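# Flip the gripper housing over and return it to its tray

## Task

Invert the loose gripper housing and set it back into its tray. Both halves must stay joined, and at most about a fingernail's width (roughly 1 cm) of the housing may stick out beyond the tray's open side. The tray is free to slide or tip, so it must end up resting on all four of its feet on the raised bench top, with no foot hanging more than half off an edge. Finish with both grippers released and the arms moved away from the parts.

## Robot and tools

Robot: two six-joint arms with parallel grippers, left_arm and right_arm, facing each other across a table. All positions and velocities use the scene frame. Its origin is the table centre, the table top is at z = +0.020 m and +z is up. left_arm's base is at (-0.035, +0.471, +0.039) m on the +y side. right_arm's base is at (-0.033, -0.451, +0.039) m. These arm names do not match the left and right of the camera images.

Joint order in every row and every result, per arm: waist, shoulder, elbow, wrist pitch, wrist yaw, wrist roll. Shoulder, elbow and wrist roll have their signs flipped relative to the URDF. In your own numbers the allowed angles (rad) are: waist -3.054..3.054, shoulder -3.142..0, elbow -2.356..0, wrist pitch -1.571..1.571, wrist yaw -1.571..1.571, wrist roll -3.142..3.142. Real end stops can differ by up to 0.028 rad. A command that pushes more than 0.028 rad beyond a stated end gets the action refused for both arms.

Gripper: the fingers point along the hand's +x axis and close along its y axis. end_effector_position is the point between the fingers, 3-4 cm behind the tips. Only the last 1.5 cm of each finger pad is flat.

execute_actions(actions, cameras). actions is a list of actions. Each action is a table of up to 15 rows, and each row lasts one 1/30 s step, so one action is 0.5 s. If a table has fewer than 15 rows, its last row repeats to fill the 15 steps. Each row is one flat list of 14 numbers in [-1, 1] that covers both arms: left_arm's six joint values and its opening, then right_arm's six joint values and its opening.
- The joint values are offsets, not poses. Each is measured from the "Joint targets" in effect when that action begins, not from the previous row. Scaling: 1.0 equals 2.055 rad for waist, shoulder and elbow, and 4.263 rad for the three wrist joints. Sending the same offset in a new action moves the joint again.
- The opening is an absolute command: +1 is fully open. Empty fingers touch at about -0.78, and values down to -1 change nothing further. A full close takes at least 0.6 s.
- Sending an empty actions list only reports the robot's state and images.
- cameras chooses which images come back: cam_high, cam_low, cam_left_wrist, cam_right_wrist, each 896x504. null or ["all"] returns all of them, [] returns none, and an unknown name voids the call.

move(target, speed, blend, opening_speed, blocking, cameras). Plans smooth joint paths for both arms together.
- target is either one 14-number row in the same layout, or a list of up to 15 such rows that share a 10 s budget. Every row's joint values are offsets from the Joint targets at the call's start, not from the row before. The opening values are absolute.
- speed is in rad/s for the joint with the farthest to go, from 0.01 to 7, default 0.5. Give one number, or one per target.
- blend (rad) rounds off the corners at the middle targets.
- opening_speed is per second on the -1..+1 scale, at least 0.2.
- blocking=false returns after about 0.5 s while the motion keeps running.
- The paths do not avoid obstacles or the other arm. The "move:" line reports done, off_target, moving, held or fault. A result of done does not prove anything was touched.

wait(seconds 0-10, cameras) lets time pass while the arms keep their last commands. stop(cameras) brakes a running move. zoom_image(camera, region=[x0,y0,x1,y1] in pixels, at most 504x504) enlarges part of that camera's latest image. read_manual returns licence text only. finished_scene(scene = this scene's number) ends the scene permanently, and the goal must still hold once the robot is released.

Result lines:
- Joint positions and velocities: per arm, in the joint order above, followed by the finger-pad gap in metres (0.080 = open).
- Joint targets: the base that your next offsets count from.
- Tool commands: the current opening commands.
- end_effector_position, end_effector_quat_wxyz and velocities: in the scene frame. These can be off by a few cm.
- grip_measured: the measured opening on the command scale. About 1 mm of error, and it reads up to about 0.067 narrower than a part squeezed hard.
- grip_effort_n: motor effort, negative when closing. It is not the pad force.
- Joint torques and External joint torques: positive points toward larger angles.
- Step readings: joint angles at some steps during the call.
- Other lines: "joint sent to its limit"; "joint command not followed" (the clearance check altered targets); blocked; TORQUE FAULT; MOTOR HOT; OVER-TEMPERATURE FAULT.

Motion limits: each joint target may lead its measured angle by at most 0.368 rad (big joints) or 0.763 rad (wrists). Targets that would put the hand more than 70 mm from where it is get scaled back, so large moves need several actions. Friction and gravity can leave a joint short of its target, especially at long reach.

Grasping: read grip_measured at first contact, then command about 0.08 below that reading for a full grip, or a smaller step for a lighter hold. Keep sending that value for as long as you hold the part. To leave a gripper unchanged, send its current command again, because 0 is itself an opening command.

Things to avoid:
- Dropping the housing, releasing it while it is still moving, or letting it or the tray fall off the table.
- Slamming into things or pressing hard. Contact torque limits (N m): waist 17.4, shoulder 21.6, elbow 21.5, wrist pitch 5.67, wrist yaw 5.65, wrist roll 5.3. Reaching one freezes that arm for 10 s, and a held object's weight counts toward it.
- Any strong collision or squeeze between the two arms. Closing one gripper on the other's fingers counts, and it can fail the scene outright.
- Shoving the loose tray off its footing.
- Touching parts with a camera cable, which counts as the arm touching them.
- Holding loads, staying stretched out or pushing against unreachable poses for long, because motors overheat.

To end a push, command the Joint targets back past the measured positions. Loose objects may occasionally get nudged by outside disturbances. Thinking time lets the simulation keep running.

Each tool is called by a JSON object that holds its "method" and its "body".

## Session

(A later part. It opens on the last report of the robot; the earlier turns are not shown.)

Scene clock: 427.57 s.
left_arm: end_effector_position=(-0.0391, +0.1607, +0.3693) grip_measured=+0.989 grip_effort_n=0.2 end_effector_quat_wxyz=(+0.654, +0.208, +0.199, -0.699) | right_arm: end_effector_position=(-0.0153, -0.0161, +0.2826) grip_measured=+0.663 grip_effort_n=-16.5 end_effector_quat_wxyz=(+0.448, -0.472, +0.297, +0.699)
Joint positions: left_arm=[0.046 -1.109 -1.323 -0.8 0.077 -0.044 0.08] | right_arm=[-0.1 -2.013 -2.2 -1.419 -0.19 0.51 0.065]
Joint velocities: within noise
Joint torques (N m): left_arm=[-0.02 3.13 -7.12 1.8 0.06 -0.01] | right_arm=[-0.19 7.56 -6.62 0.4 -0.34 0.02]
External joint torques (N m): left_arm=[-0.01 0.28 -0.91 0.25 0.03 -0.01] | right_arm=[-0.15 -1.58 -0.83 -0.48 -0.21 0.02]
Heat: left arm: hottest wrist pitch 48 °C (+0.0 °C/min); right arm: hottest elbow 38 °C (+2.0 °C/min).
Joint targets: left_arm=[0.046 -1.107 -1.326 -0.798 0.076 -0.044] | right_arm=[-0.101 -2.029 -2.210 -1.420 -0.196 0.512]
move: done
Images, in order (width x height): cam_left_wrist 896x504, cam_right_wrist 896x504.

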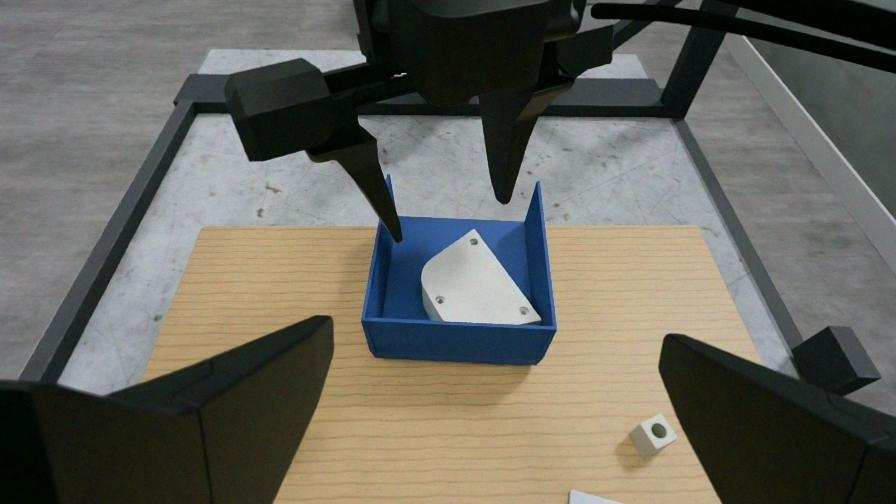

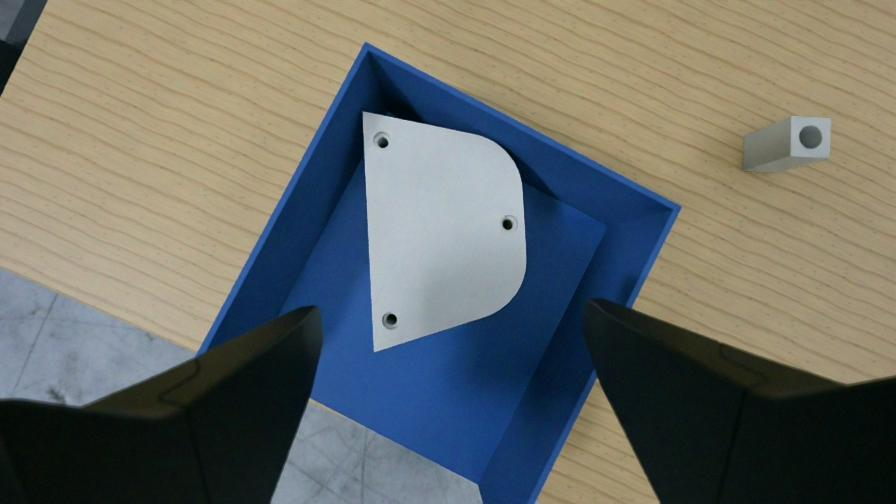

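{"method": "move", "body": {"target": [0,0,0,0,0,0,0.989,0.0135,-0.003,0.108,0.0549,0.0023,-0.0063,0.66], "speed": 0.1, "cameras": ["cam_right_wrist","cam_left_wrist"]}}

{"method": "zoom_image", "body": {"camera": "cam_left_wrist", "region": [330, 100, 600, 370]}}

Scene clock: 441.63 s.
left_arm: end_effector_position=(-0.0391, +0.1607, +0.3693) grip_measured=+0.989 grip_effort_n=0.2 end_effector_quat_wxyz=(+0.654, +0.208, +0.199, -0.699) | right_arm: end_effector_position=(-0.0249, +0.0067, +0.2350) grip_measured=+0.663 grip_effort_n=-16.0 end_effector_quat_wxyz=(+0.450, -0.466, +0.289, +0.705)
Joint positions: left_arm=[0.046 -1.109 -1.323 -0.8 0.077 -0.044 0.08] | right_arm=[-0.074 -2.017 -1.999 -1.188 -0.19 0.488 0.065]
Joint velocities: within noise
Joint torques (N m): left_arm=[-0.03 3.14 -7.12 1.8 0.06 0] | right_arm=[0.08 7.63 -4.66 0.67 0.04 -0.11]
External joint torques (N m): left_arm=[-0.05 0.26 -0.91 0.25 0.04 0] | right_arm=[-0.06 -1.98 1.58 -0.26 0.19 -0.11]
Heat: left arm: hottest wrist pitch 48 °C (+0.0 °C/min); right arm: hottest elbow 38 °C (+1.0 °C/min).
Joint targets: left_arm=[0.046 -1.107 -1.326 -0.798 0.076 -0.044] | right_arm=[-0.074 -2.035 -1.989 -1.186 -0.186 0.485]
move: done
Images, in order (width x height): cam_left_wrist 896x504, cam_right_wrist 896x504.

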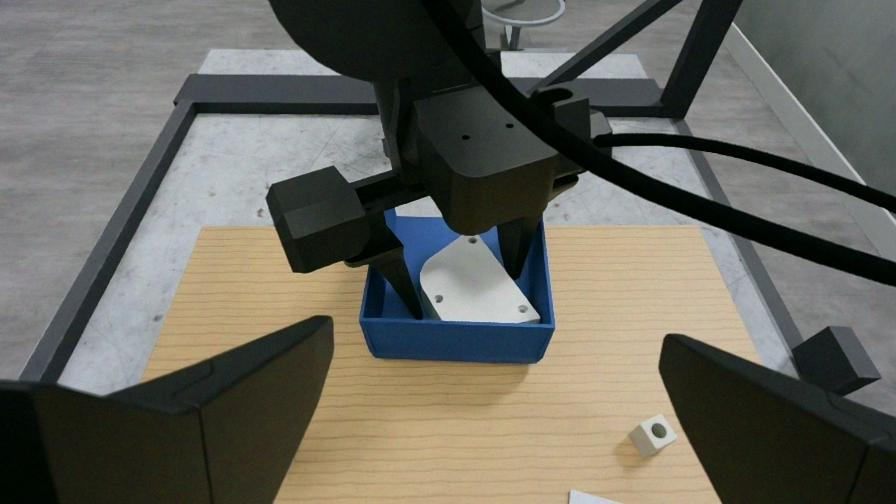

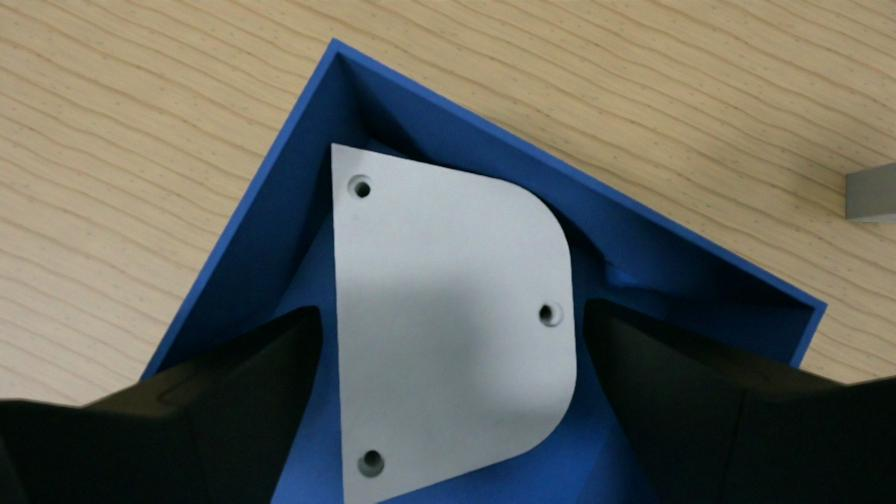

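Scaled by 1.867 from the camera's 896x504 image, which has a finer 1280x720 frame.

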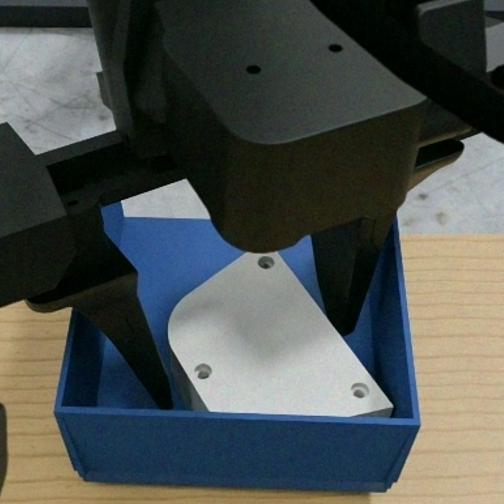

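{"method": "move", "body": {"target": [0,0,0,0,0,0,0.989,0,0.0035,0.0235,0.0094,0,0,0.66], "speed": 0.05, "cameras": ["cam_right_wrist"]}}

{"method": "move", "body": {"target": [0,0,0,0,0,0,0.989,0,0,0,0,0,0,0.42], "opening_speed": 0.25, "cameras": ["cam_right_wrist"]}}

Scene clock: 449.50 s.
left_arm: end_effector_position=(-0.0391, +0.1607, +0.3693) grip_measured=+0.989 grip_effort_n=0.2 end_effector_quat_wxyz=(+0.654, +0.208, +0.199, -0.699) | right_arm: end_effector_position=(-0.0257, +0.0087, +0.2265) grip_measured=+0.662 grip_effort_n=-9.5 end_effector_quat_wxyz=(+0.450, -0.466, +0.288, +0.705)
Joint positions: left_arm=[0.046 -1.109 -1.323 -0.8 0.077 -0.044 0.08] | right_arm=[-0.072 -2.015 -1.961 -1.149 -0.19 0.488 0.065]
Joint velocities: within noise
Joint torques (N m): left_arm=[-0.06 3.11 -7.13 1.8 0.06 -0.01] | right_arm=[-0.26 8.2 -3.47 0.76 0.03 -0.09]
External joint torques (N m): left_arm=[-0.04 0.19 -0.92 0.26 0.02 -0.01] | right_arm=[-0.29 -1.41 2.8 -0.17 0.17 -0.09]
Heat: left arm: hottest wrist pitch 48 °C (+0.0 °C/min); right arm: hottest elbow 38 °C (+1.0 °C/min).
Joint targets: left_arm=[0.046 -1.107 -1.326 -0.798 0.076 -0.044] | right_arm=[-0.074 -2.028 -1.940 -1.146 -0.186 0.485]
move: done
Images, in order (width x height): cam_right_wrist 896x504.

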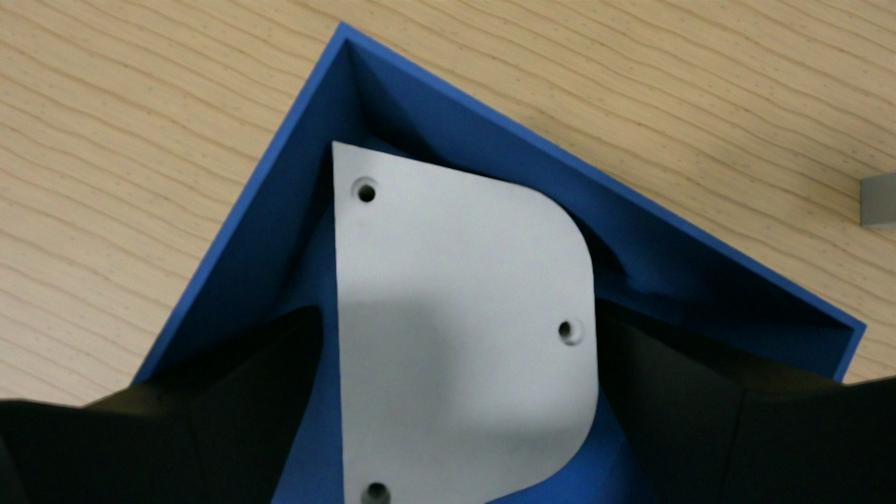

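Scene clock: 450.73 s.
left_arm: end_effector_position=(-0.0391, +0.1607, +0.3693) grip_measured=+0.989 grip_effort_n=0.2 end_effector_quat_wxyz=(+0.654, +0.208, +0.199, -0.699) | right_arm: end_effector_position=(-0.0276, +0.0086, +0.2248) grip_measured=+0.424 grip_effort_n=-16.5 end_effector_quat_wxyz=(+0.448, -0.467, +0.288, +0.706)
Joint positions: left_arm=[0.046 -1.109 -1.323 -0.8 0.077 -0.044 0.08] | right_arm=[-0.068 -2.015 -1.955 -1.145 -0.19 0.488 0.054]
Joint velocities: within noise
Joint torques (N m): left_arm=[-0.02 3.14 -7.09 1.8 0.06 -0.01] | right_arm=[-0.55 8.23 -4.24 0.46 0.04 -0.12]
External joint torques (N m): left_arm=[-0.01 0.21 -0.85 0.25 0.03 -0.01] | right_arm=[-0.59 -1.29 1.96 -0.44 0.18 -0.12]
Heat: left arm: hottest wrist pitch 48 °C (+0.0 °C/min); right arm: hottest elbow 38 °C (+1.0 °C/min).
Joint targets: left_arm=[0.046 -1.107 -1.326 -0.798 0.076 -0.044] | right_arm=[-0.074 -2.028 -1.940 -1.146 -0.186 0.485]
move: done
Images, in order (width x height): cam_right_wrist 896x504.

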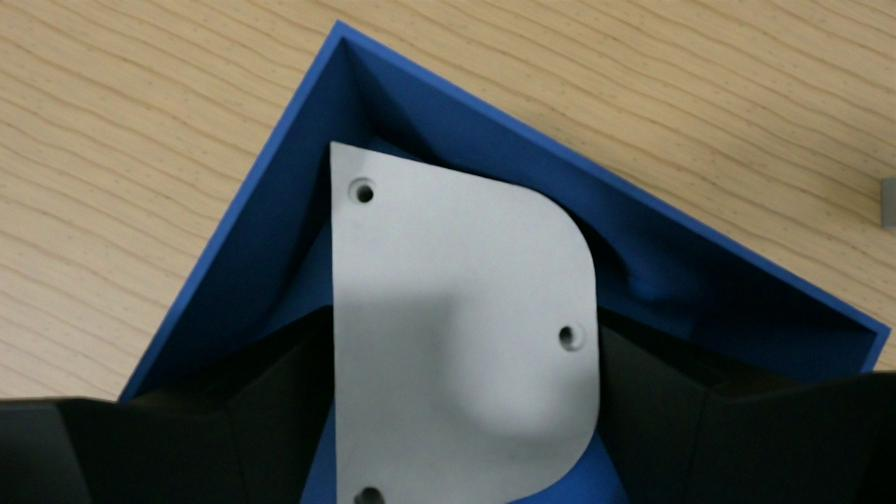

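{"method": "move", "body": {"target": [0,0,0,0,0,0,0.989,0,0,0,0,0,0,0.2], "opening_speed": 0.25, "cameras": ["cam_right_wrist","cam_left_wrist"]}}

{"method": "zoom_image", "body": {"camera": "cam_left_wrist", "region": [330, 100, 600, 370]}}

Scene clock: 457.47 s.
left_arm: end_effector_position=(-0.0391, +0.1607, +0.3693) grip_measured=+0.989 grip_effort_n=0.2 end_effector_quat_wxyz=(+0.654, +0.208, +0.199, -0.699) | right_arm: end_effector_position=(-0.0271, +0.0085, +0.2246) grip_measured=+0.320 grip_effort_n=-83.5 end_effector_quat_wxyz=(+0.448, -0.467, +0.288, +0.706)
Joint positions: left_arm=[0.046 -1.109 -1.323 -0.8 0.077 -0.044 0.08] | right_arm=[-0.069 -2.015 -1.954 -1.145 -0.19 0.488 0.049]
Joint velocities: within noise
Joint torques (N m): left_arm=[-0.04 3.13 -7.1 1.81 0.05 -0.01] | right_arm=[-0.39 8.28 -4.44 0.49 0.02 -0.12]
External joint torques (N m): left_arm=[-0.03 0.3 -0.9 0.25 0.03 -0.01] | right_arm=[-0.49 -1.41 1.85 -0.42 0.17 -0.12]
Heat: left arm: hottest wrist pitch 48 °C (+0.0 °C/min); right arm: hottest shoulder 38 °C (+3.0 °C/min).
Joint targets: left_arm=[0.046 -1.107 -1.326 -0.798 0.076 -0.044] | right_arm=[-0.074 -2.028 -1.940 -1.146 -0.186 0.485]
move: done
Images, in order (width x height): cam_left_wrist 896x504, cam_right_wrist 896x504.

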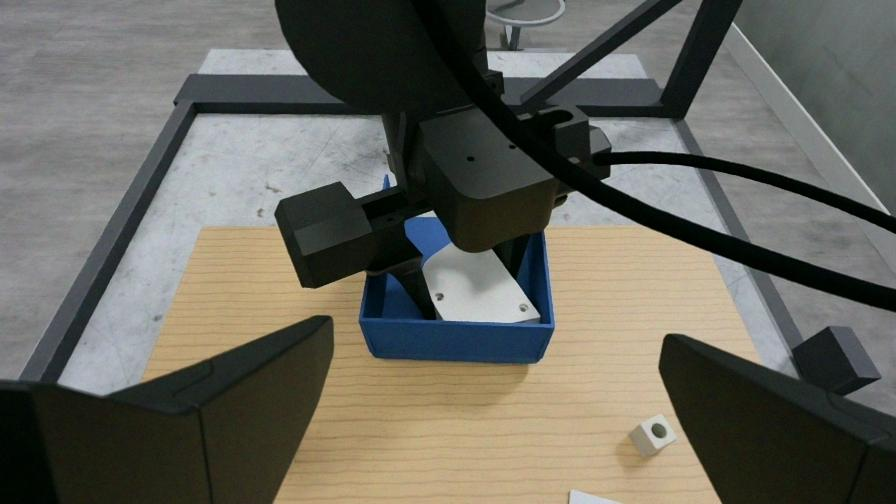

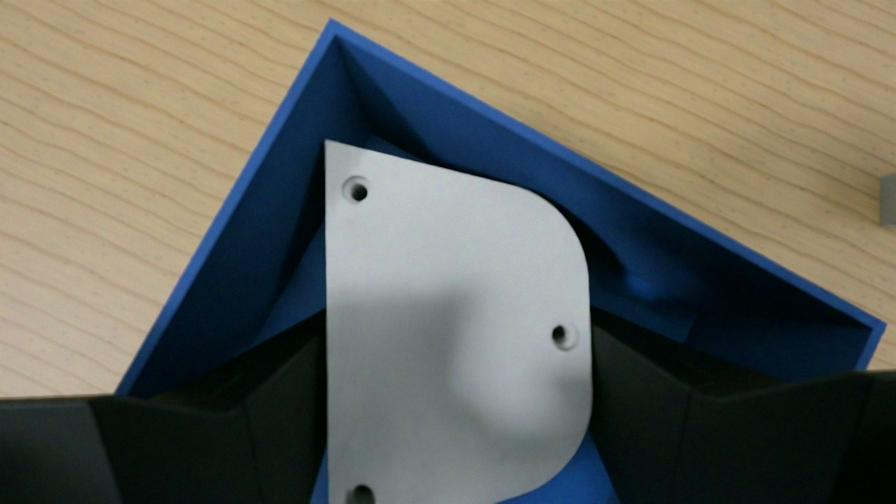

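Scaled by 1.867 from the camera's 896x504 image, which has a finer 1280x720 frame.

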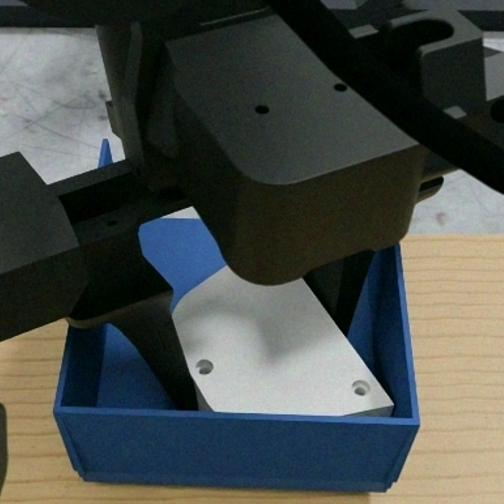

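{"method": "move", "body": {"target": [0,0,0,0,0,0,0.989,-0.0131,-0.0005,-0.1314,-0.0643,-0.0023,0.0063,0.22], "speed": 0.1, "cameras": ["cam_right_wrist","cam_left_wrist"]}}

{"method": "zoom_image", "body": {"camera": "cam_left_wrist", "region": [330, 100, 600, 370]}}

Scene clock: 484.93 s.
left_arm: end_effector_position=(-0.0391, +0.1607, +0.3693) grip_measured=+0.989 grip_effort_n=0.2 end_effector_quat_wxyz=(+0.654, +0.208, +0.199, -0.699) | right_arm: end_effector_position=(-0.0161, -0.0159, +0.2814) grip_measured=+0.320 grip_effort_n=-83.5 end_effector_quat_wxyz=(+0.446, -0.473, +0.298, +0.699)
Joint positions: left_arm=[0.046 -1.109 -1.323 -0.8 0.077 -0.044 0.08] | right_arm=[-0.098 -2.015 -2.2 -1.419 -0.19 0.51 0.049]
Joint velocities: within noise
Joint torques (N m): left_arm=[-0.05 3.12 -7.1 1.8 0.06 -0.01] | right_arm=[-0.31 7.67 -6.82 0.43 -0.38 0.09]
External joint torques (N m): left_arm=[-0.04 0.19 -0.82 0.24 0.04 -0.01] | right_arm=[-0.35 -1.45 -1.06 -0.43 -0.24 0.09]
Heat: left arm: hottest wrist pitch 48 °C (+0.0 °C/min); right arm: hottest shoulder 39 °C (+3.0 °C/min).
Joint targets: left_arm=[0.046 -1.107 -1.326 -0.798 0.076 -0.044] | right_arm=[-0.101 -2.029 -2.211 -1.420 -0.196 0.512]
move: done
Images, in order (width x height): cam_left_wrist 896x504, cam_right_wrist 896x504.

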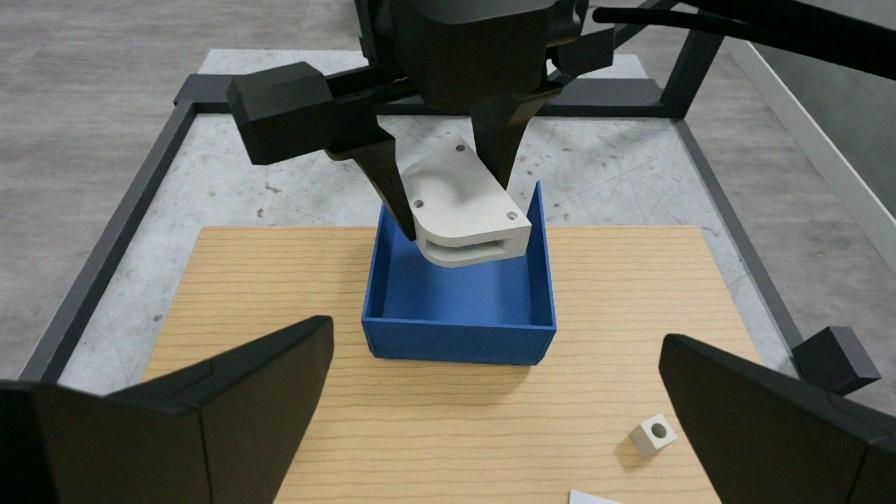

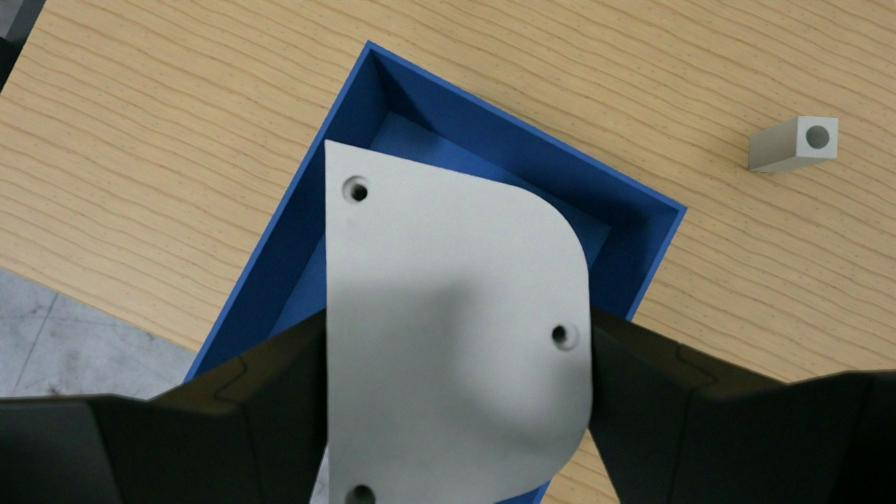

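Scaled by 1.867 from the camera's 896x504 image, which has a finer 1280x720 frame.

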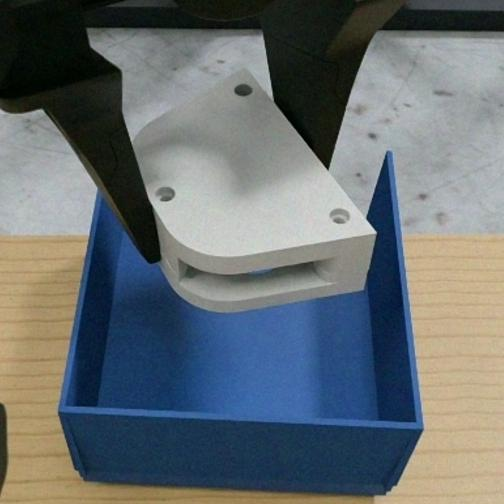

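{"method": "move", "body": {"target": [[0,0,0,0,0,0,0.989,0,0.1358,0.1027,-0.007,0,0,0.22],[0,0,0,0,0,0,0.989,0.0521,0.2701,0.2015,0.0382,0.046,-0.1201,0.22]], "speed": 0.3, "cameras": []}}

{"method": "execute_actions", "body": {"actions": []}}

Scene clock: 492.67 s.
left_arm: end_effector_position=(-0.0391, +0.1607, +0.3693) grip_measured=+0.989 grip_effort_n=0.2 end_effector_quat_wxyz=(+0.654, +0.208, +0.199, -0.699) | right_arm: end_effector_position=(-0.0327, -0.1114, +0.3631) grip_measured=+0.320 grip_effort_n=-83.5 end_effector_quat_wxyz=(+0.629, -0.321, +0.320, +0.631)
Joint positions: left_arm=[0.046 -1.109 -1.323 -0.8 0.077 -0.044 0.08] | right_arm=[0.004 -1.485 -1.804 -1.26 -0.003 0.004 0.049]
Joint velocities: within noise
Joint torques (N m): left_arm=[-0.02 3.14 -7.1 1.8 0.06 -0.01] | right_arm=[0.24 6.57 -4.65 1.12 0.19 -0.13]
External joint torques (N m): left_arm=[0.02 0.19 -0.85 0.26 0.02 -0.01] | right_arm=[0.22 1.37 1.2 -0.16 0.19 -0.13]
Heat: left arm: hottest wrist pitch 48 °C (+0.0 °C/min); right arm: hottest shoulder 39 °C (+2.0 °C/min).
Joint targets: left_arm=[0.046 -1.107 -1.326 -0.798 0.076 -0.044] | right_arm=[0.006 -1.473 -1.796 -1.257 0.000 0.000]
move: done
No camera images: "cameras" was empty.

Scene clock: 492.67 s.
left_arm: end_effector_position=(-0.0391, +0.1607, +0.3693) grip_measured=+0.989 grip_effort_n=0.2 end_effector_quat_wxyz=(+0.654, +0.208, +0.199, -0.699) | right_arm: end_effector_position=(-0.0327, -0.1114, +0.3631) grip_measured=+0.320 grip_effort_n=-83.5 end_effector_quat_wxyz=(+0.629, -0.321, +0.320, +0.631)
Joint positions: left_arm=[0.046 -1.109 -1.323 -0.8 0.077 -0.044 0.08] | right_arm=[0.004 -1.485 -1.804 -1.26 -0.003 0.004 0.049]
Joint velocities: within noise
Joint torques (N m): left_arm=[-0.02 3.14 -7.1 1.8 0.06 -0.01] | right_arm=[0.24 6.57 -4.65 1.12 0.19 -0.13]
External joint torques (N m): left_arm=[0.02 0.19 -0.85 0.26 0.02 -0.01] | right_arm=[0.22 1.37 1.2 -0.16 0.19 -0.13]
Heat: left arm: hottest wrist pitch 48 °C (+0.0 °C/min); right arm: hottest shoulder 39 °C (+2.0 °C/min).
Joint targets: left_arm=[0.046 -1.107 -1.326 -0.798 0.076 -0.044] | right_arm=[0.006 -1.473 -1.796 -1.257 0.000 0.000]
Tool commands: left_gripper/opening=+1.0 right_gripper/opening=+0.22

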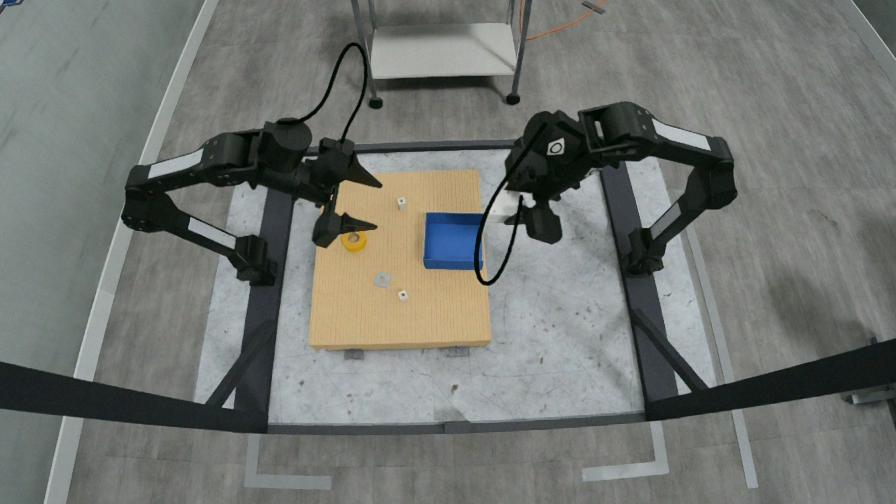

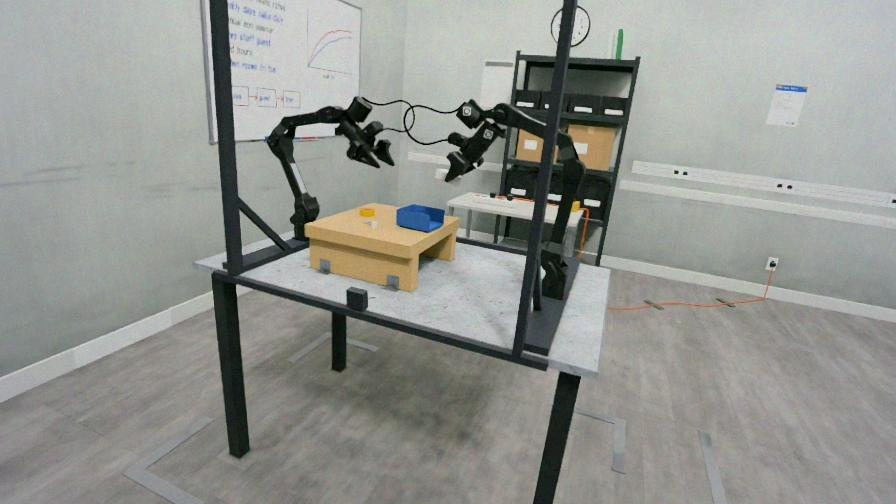

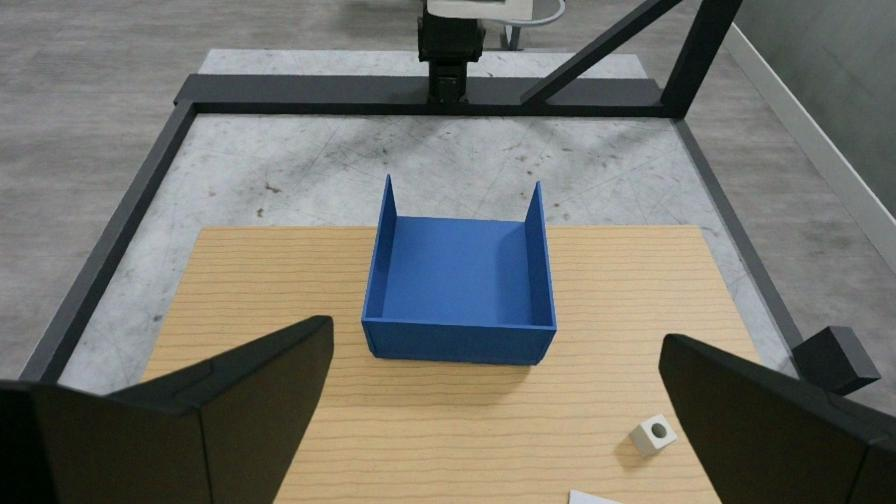

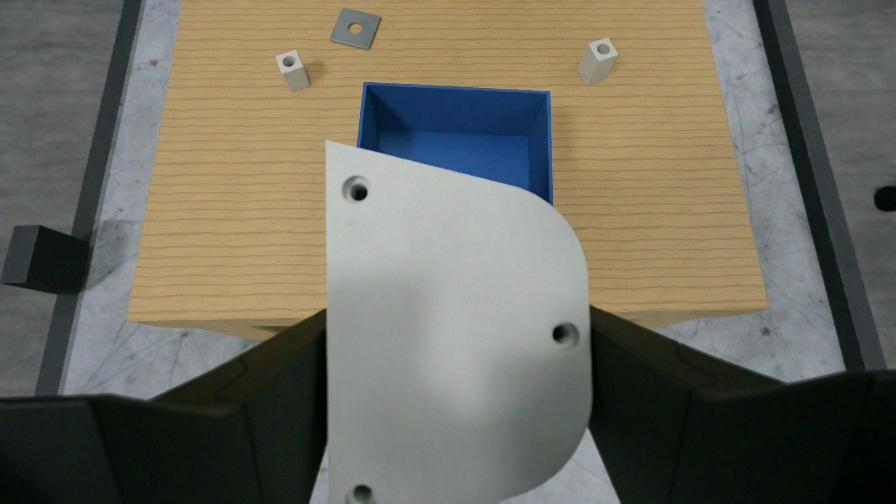

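{"method": "move", "body": {"target": [-0.0331,-0.1367,0.0127,0.1511,-0.0281,0.3788,0.5,0,0,0,0,0,0,0.22], "speed": 0.6, "cameras": ["cam_left_wrist","cam_right_wrist","cam_low"]}}

{"method": "zoom_image", "body": {"camera": "cam_left_wrist", "region": [330, 100, 680, 450]}}

{"method": "zoom_image", "body": {"camera": "cam_low", "region": [380, 100, 500, 220]}}

Scene clock: 504.50 s.
left_arm: end_effector_position=(-0.0469, +0.0407, +0.3935) grip_measured=+0.503 grip_effort_n=-15.1 end_effector_quat_wxyz=(+0.557, -0.435, +0.552, -0.443) | right_arm: end_effector_position=(-0.0326, -0.1114, +0.3631) grip_measured=+0.320 grip_effort_n=-83.5 end_effector_quat_wxyz=(+0.629, -0.321, +0.320, +0.631)
Joint positions: left_arm=[-0.019 -1.379 -1.306 -0.158 -0.039 1.568 0.058] | right_arm=[0.004 -1.485 -1.804 -1.26 -0.003 0.004 0.049]
Joint velocities: within noise
Joint torques (N m): left_arm=[-0.36 4.48 -6.69 2.15 -0.1 0.06] | right_arm=[0.29 6.58 -4.58 1.07 0.17 -0.14]
External joint torques (N m): left_arm=[-0.33 -0.98 0.17 0.49 -0.08 0.11] | right_arm=[0.26 1.47 1.27 -0.24 0.18 -0.14]
Heat: left arm: hottest wrist pitch 48 °C (+0.0 °C/min); right arm: hottest shoulder 38 °C (+1.0 °C/min).
Joint targets: left_arm=[-0.022 -1.388 -1.300 -0.153 -0.043 1.571] | right_arm=[0.006 -1.473 -1.796 -1.257 0.000 0.000]
move: done
Images, in order (width x height): cam_low 896x504, cam_left_wrist 896x504, cam_right_wrist 896x504.

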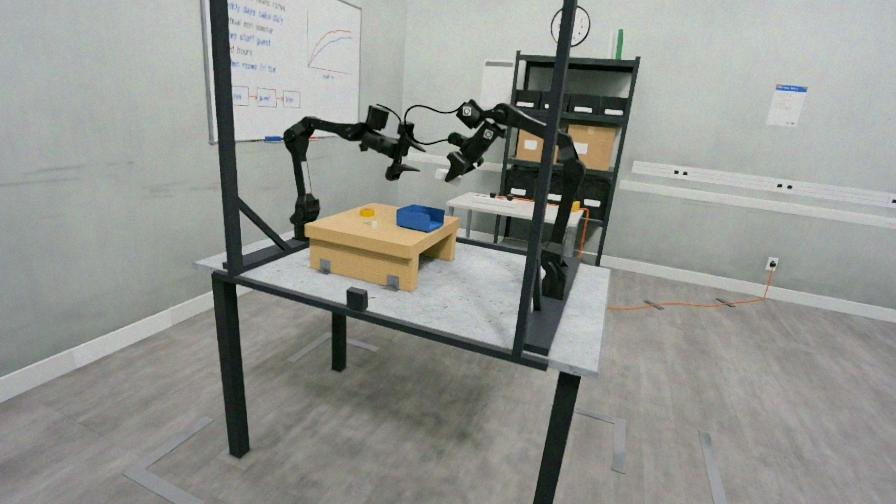

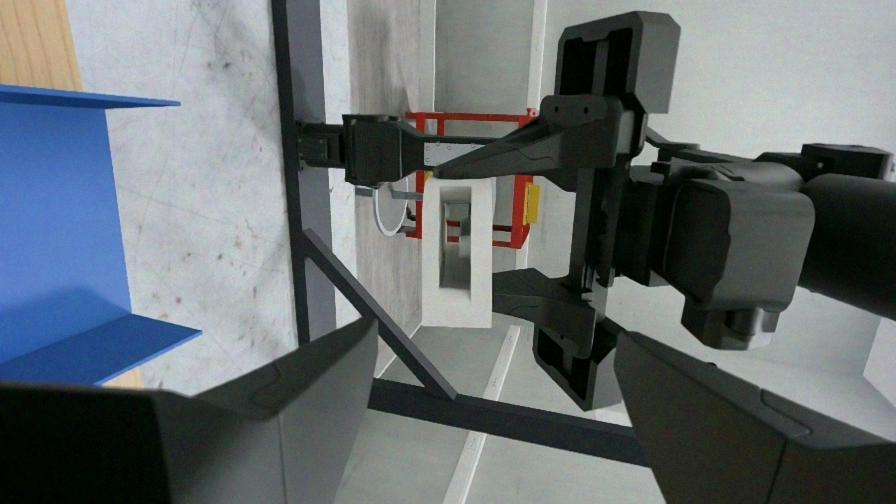

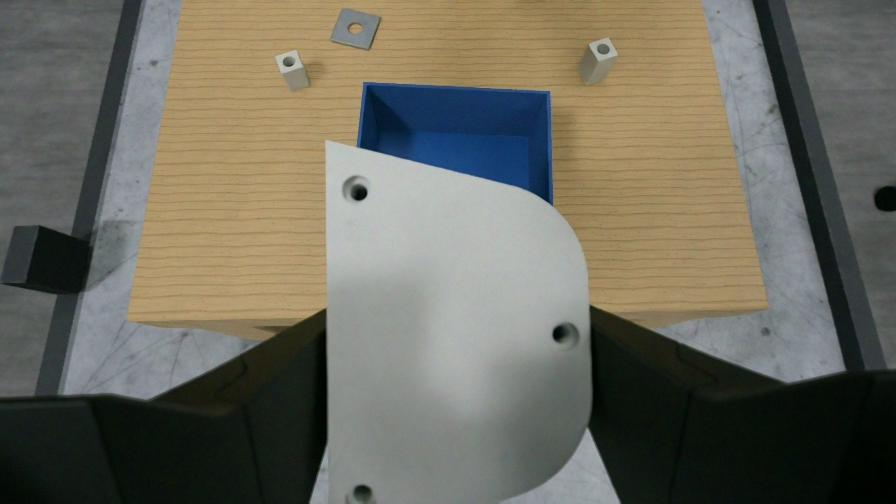

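Scaled by 1.440 from the camera's 896x504 image, which has a finer 1280x720 frame.

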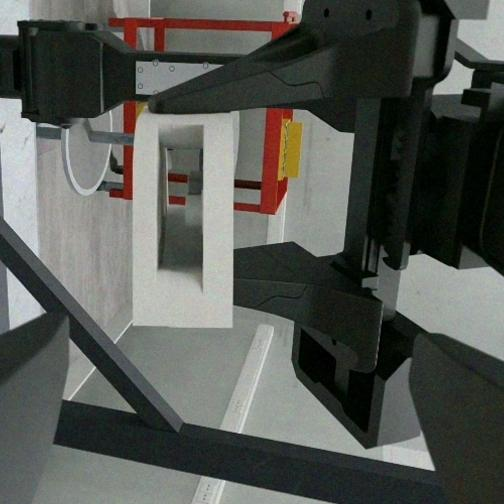

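Scaled by 4.200 from the camera's 896x504 image, which has a finer 1280x720 frame.

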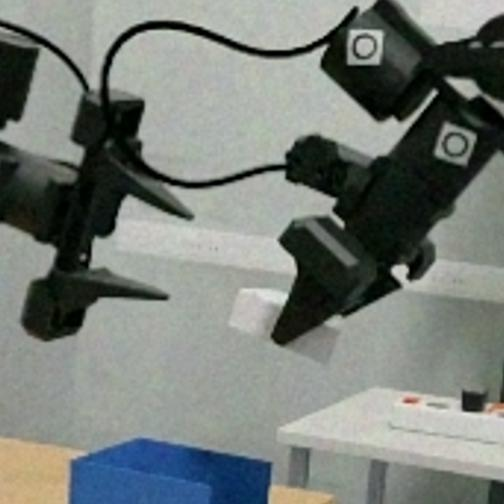

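{"method": "move", "body": {"target": [-0.0024,-0.0584,-0.0316,0.0145,-0.0019,0,0.5,0,0,0,0,0,0,0.22], "speed": 0.2, "cameras": ["cam_left_wrist","cam_right_wrist"]}}

{"method": "zoom_image", "body": {"camera": "cam_left_wrist", "region": [330, 100, 680, 450]}}

Scene clock: 525.17 s.
left_arm: end_effector_position=(-0.0493, +0.0077, +0.3770) grip_measured=+0.503 grip_effort_n=-15.1 end_effector_quat_wxyz=(+0.560, -0.432, +0.553, -0.439) | right_arm: end_effector_position=(-0.0326, -0.1114, +0.3631) grip_measured=+0.320 grip_effort_n=-83.5 end_effector_quat_wxyz=(+0.629, -0.321, +0.320, +0.631)
Joint positions: left_arm=[-0.024 -1.499 -1.352 -0.096 -0.047 1.568 0.058] | right_arm=[0.004 -1.485 -1.804 -1.26 -0.003 0.004 0.049]
Joint velocities: within noise
Joint torques (N m): left_arm=[-0.36 5.41 -9 2.11 -0.12 0.04] | right_arm=[0.34 6.47 -4.61 1.14 0.13 -0.13]
External joint torques (N m): left_arm=[-0.35 -0.94 -2.14 0.46 -0.09 0.09] | right_arm=[0.32 1.17 1.27 -0.12 0.14 -0.13]
Heat: left arm: hottest wrist pitch 48 °C (+0.0 °C/min); right arm: hottest shoulder 37 °C (-1.0 °C/min).
Joint targets: left_arm=[-0.027 -1.508 -1.365 -0.092 -0.051 1.571] | right_arm=[0.006 -1.473 -1.796 -1.257 0.000 0.000]
move: done
Images, in order (width x height): cam_left_wrist 896x504, cam_right_wrist 896x504.

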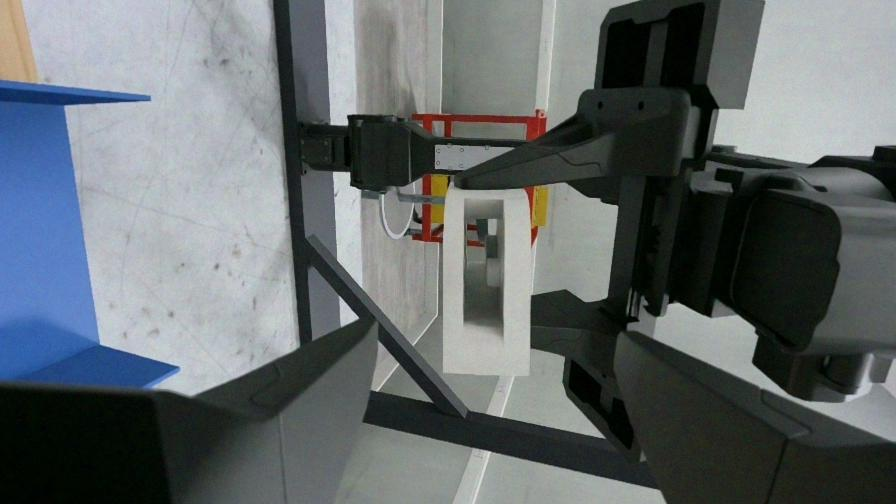

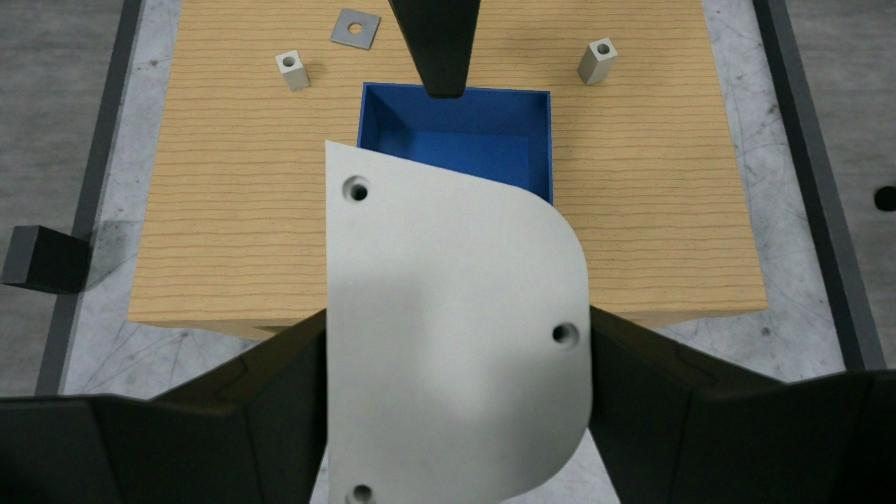

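Scaled by 1.440 from the camera's 896x504 image, which has a finer 1280x720 frame.

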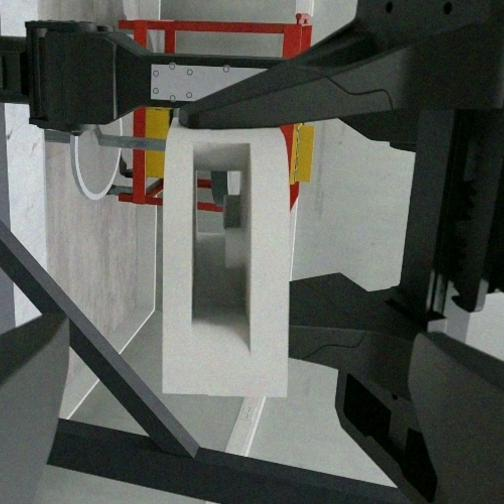

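{"method": "move", "body": {"target": [0.0058,-0.0788,-0.0613,0.0087,0.0029,0,0.5,0,0,0,0,0,0,0.22], "speed": 0.12, "cameras": ["cam_left_wrist","cam_right_wrist"]}}

{"method": "zoom_image", "body": {"camera": "cam_left_wrist", "region": [330, 100, 680, 450]}}

Scene clock: 537.83 s.
left_arm: end_effector_position=(-0.0494, -0.0353, +0.3686) grip_measured=+0.503 grip_effort_n=-15.1 end_effector_quat_wxyz=(+0.560, -0.433, +0.553, -0.440) | right_arm: end_effector_position=(-0.0326, -0.1114, +0.3631) grip_measured=+0.320 grip_effort_n=-83.5 end_effector_quat_wxyz=(+0.629, -0.321, +0.320, +0.631)
Joint positions: left_arm=[-0.019 -1.659 -1.478 -0.059 -0.042 1.568 0.058] | right_arm=[0.004 -1.485 -1.804 -1.26 -0.003 0.004 0.049]
Joint velocities: within noise
Joint torques (N m): left_arm=[0.26 6.28 -8.99 2.1 0.12 0.04] | right_arm=[0.25 6.51 -4.62 1.05 0.16 -0.15]
External joint torques (N m): left_arm=[0.3 -1.26 -2.1 0.44 0.13 0.09] | right_arm=[0.22 1.24 1.25 -0.21 0.17 -0.15]
Heat: left arm: hottest wrist pitch 47 °C (-1.0 °C/min); right arm: hottest shoulder 37 °C (-2.0 °C/min).
Joint targets: left_arm=[-0.015 -1.670 -1.491 -0.054 -0.039 1.571] | right_arm=[0.006 -1.473 -1.796 -1.257 0.000 0.000]
move: done
Images, in order (width x height): cam_left_wrist 896x504, cam_right_wrist 896x504.

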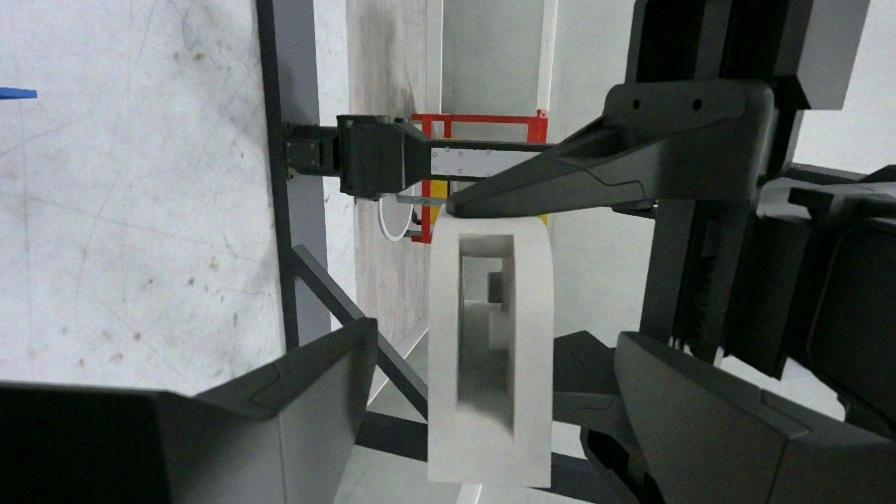

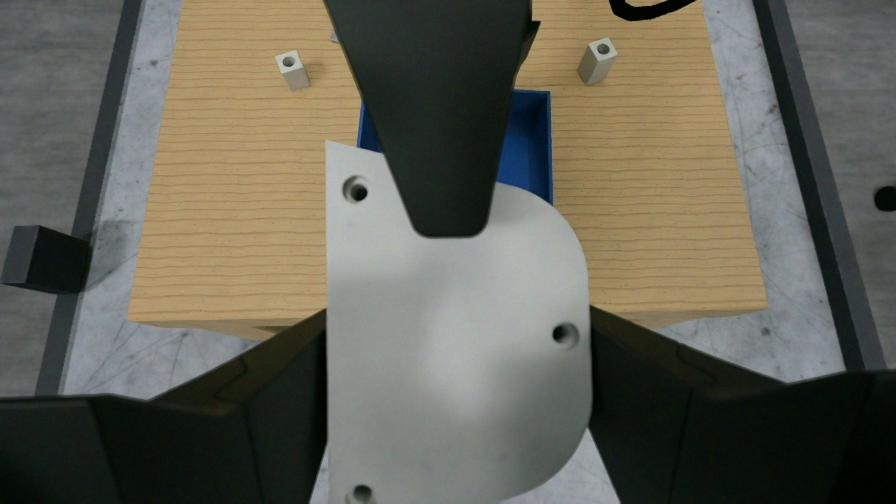

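Scaled by 1.440 from the camera's 896x504 image, which has a finer 1280x720 frame.

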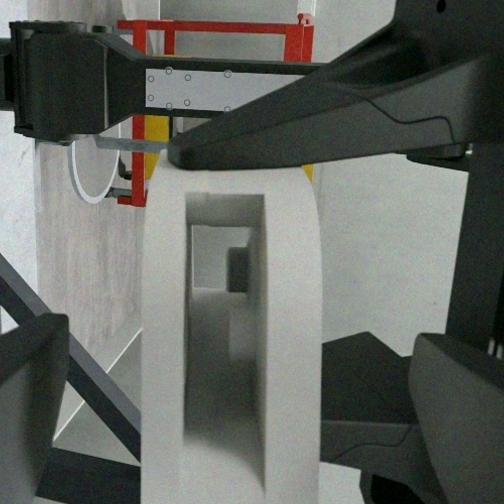

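{"method": "move", "body": {"target": [0,0,0,0,0,0,-0.1,0,0,0,0,0,0,0.22], "opening_speed": 0.3, "cameras": ["cam_left_wrist"]}}

{"method": "move", "body": {"target": [0,0,0,0,0,0,-0.31,0,0,0,0,0,0,0.22], "opening_speed": 0.2, "cameras": ["cam_left_wrist","cam_right_wrist"]}}

Scene clock: 545.03 s.
left_arm: end_effector_position=(-0.0495, -0.0353, +0.3688) grip_measured=-0.096 grip_effort_n=-16.0 end_effector_quat_wxyz=(+0.559, -0.434, +0.553, -0.440) | right_arm: end_effector_position=(-0.0326, -0.1116, +0.3634) grip_measured=+0.320 grip_effort_n=-83.5 end_effector_quat_wxyz=(+0.630, -0.321, +0.320, +0.631)
Joint positions: left_arm=[-0.019 -1.659 -1.478 -0.059 -0.042 1.568 0.031] | right_arm=[0.004 -1.484 -1.804 -1.26 -0.003 0.004 0.049]
Joint velocities: within noise
Joint torques (N m): left_arm=[0.29 6.33 -9 2.12 0.12 0.05] | right_arm=[0.38 6.5 -4.57 1.1 0.16 -0.11]
External joint torques (N m): left_arm=[0.33 -1.18 -2.13 0.47 0.14 0.1] | right_arm=[0.34 1.3 1.26 -0.17 0.17 -0.11]
Heat: left arm: hottest wrist pitch 49 °C (+1.0 °C/min); right arm: hottest shoulder 37 °C (-2.0 °C/min).
Joint targets: left_arm=[-0.015 -1.670 -1.491 -0.054 -0.039 1.571] | right_arm=[0.006 -1.474 -1.796 -1.257 0.000 0.000]
move: done
Images, in order (width x height): cam_left_wrist 896x504.

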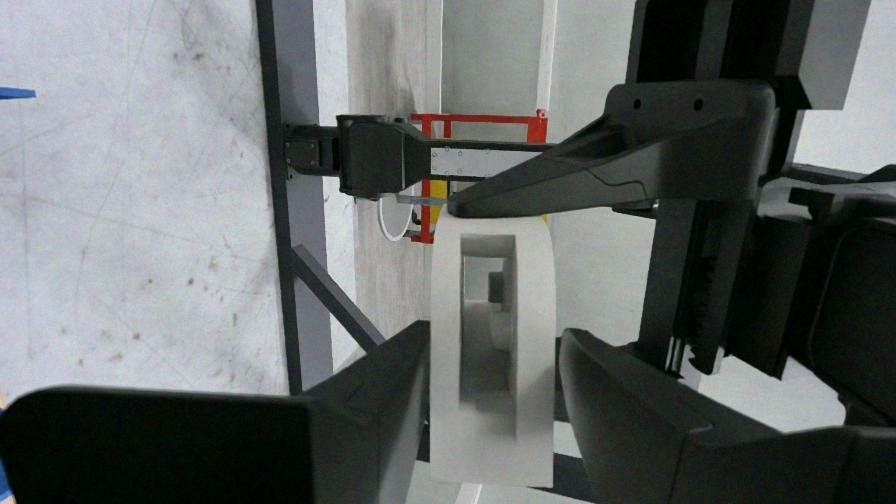

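Scene clock: 546.30 s.
left_arm: end_effector_position=(-0.0489, -0.0355, +0.3684) grip_measured=-0.233 grip_effort_n=-83.5 end_effector_quat_wxyz=(+0.559, -0.435, +0.554, -0.438) | right_arm: end_effector_position=(-0.0322, -0.1123, +0.3643) grip_measured=+0.320 grip_effort_n=-83.5 end_effector_quat_wxyz=(+0.631, -0.320, +0.319, +0.631)
Joint positions: left_arm=[-0.018 -1.66 -1.478 -0.059 -0.042 1.573 0.025] | right_arm=[0.004 -1.481 -1.804 -1.261 0 0.004 0.049]
Joint velocities: within noise
Joint torques (N m): left_arm=[0.16 6.36 -8.97 2.12 0.12 -0.15] | right_arm=[0.21 5.96 -4.66 1.09 0.03 -0.14]
External joint torques (N m): left_arm=[0.19 -1.19 -2.1 0.47 0.13 -0.1] | right_arm=[0.18 0.86 1.13 -0.18 0.04 -0.14]
Heat: left arm: hottest wrist pitch 49 °C (+1.0 °C/min); right arm: hottest shoulder 37 °C (-2.0 °C/min).
Joint targets: left_arm=[-0.015 -1.670 -1.491 -0.054 -0.039 1.571] | right_arm=[0.006 -1.474 -1.796 -1.257 0.000 0.000]
move: done
Images, in order (width x height): cam_left_wrist 896x504, cam_right_wrist 896x504.

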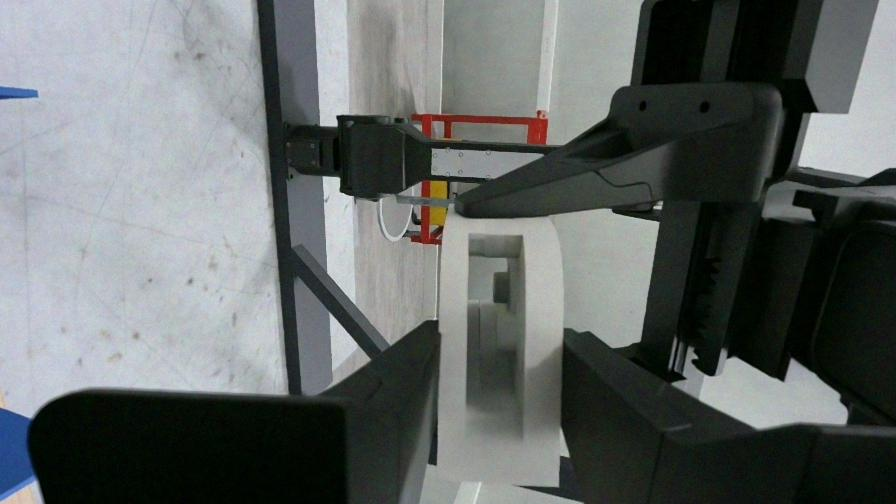

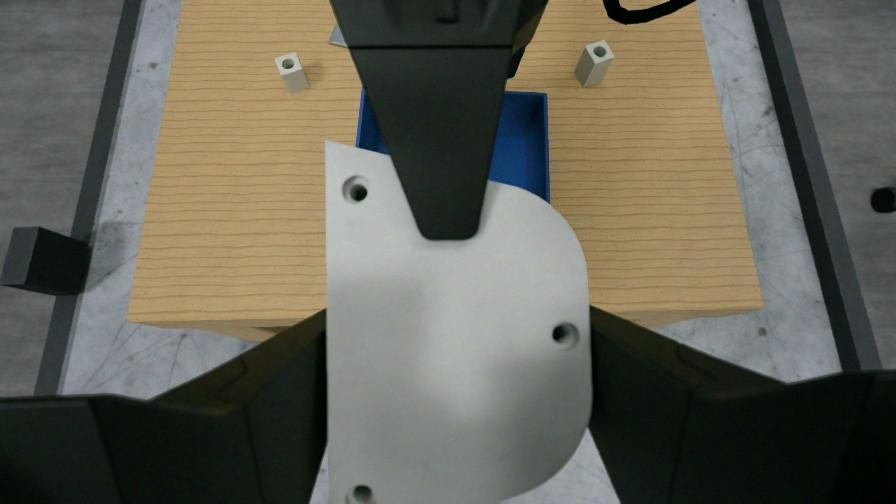

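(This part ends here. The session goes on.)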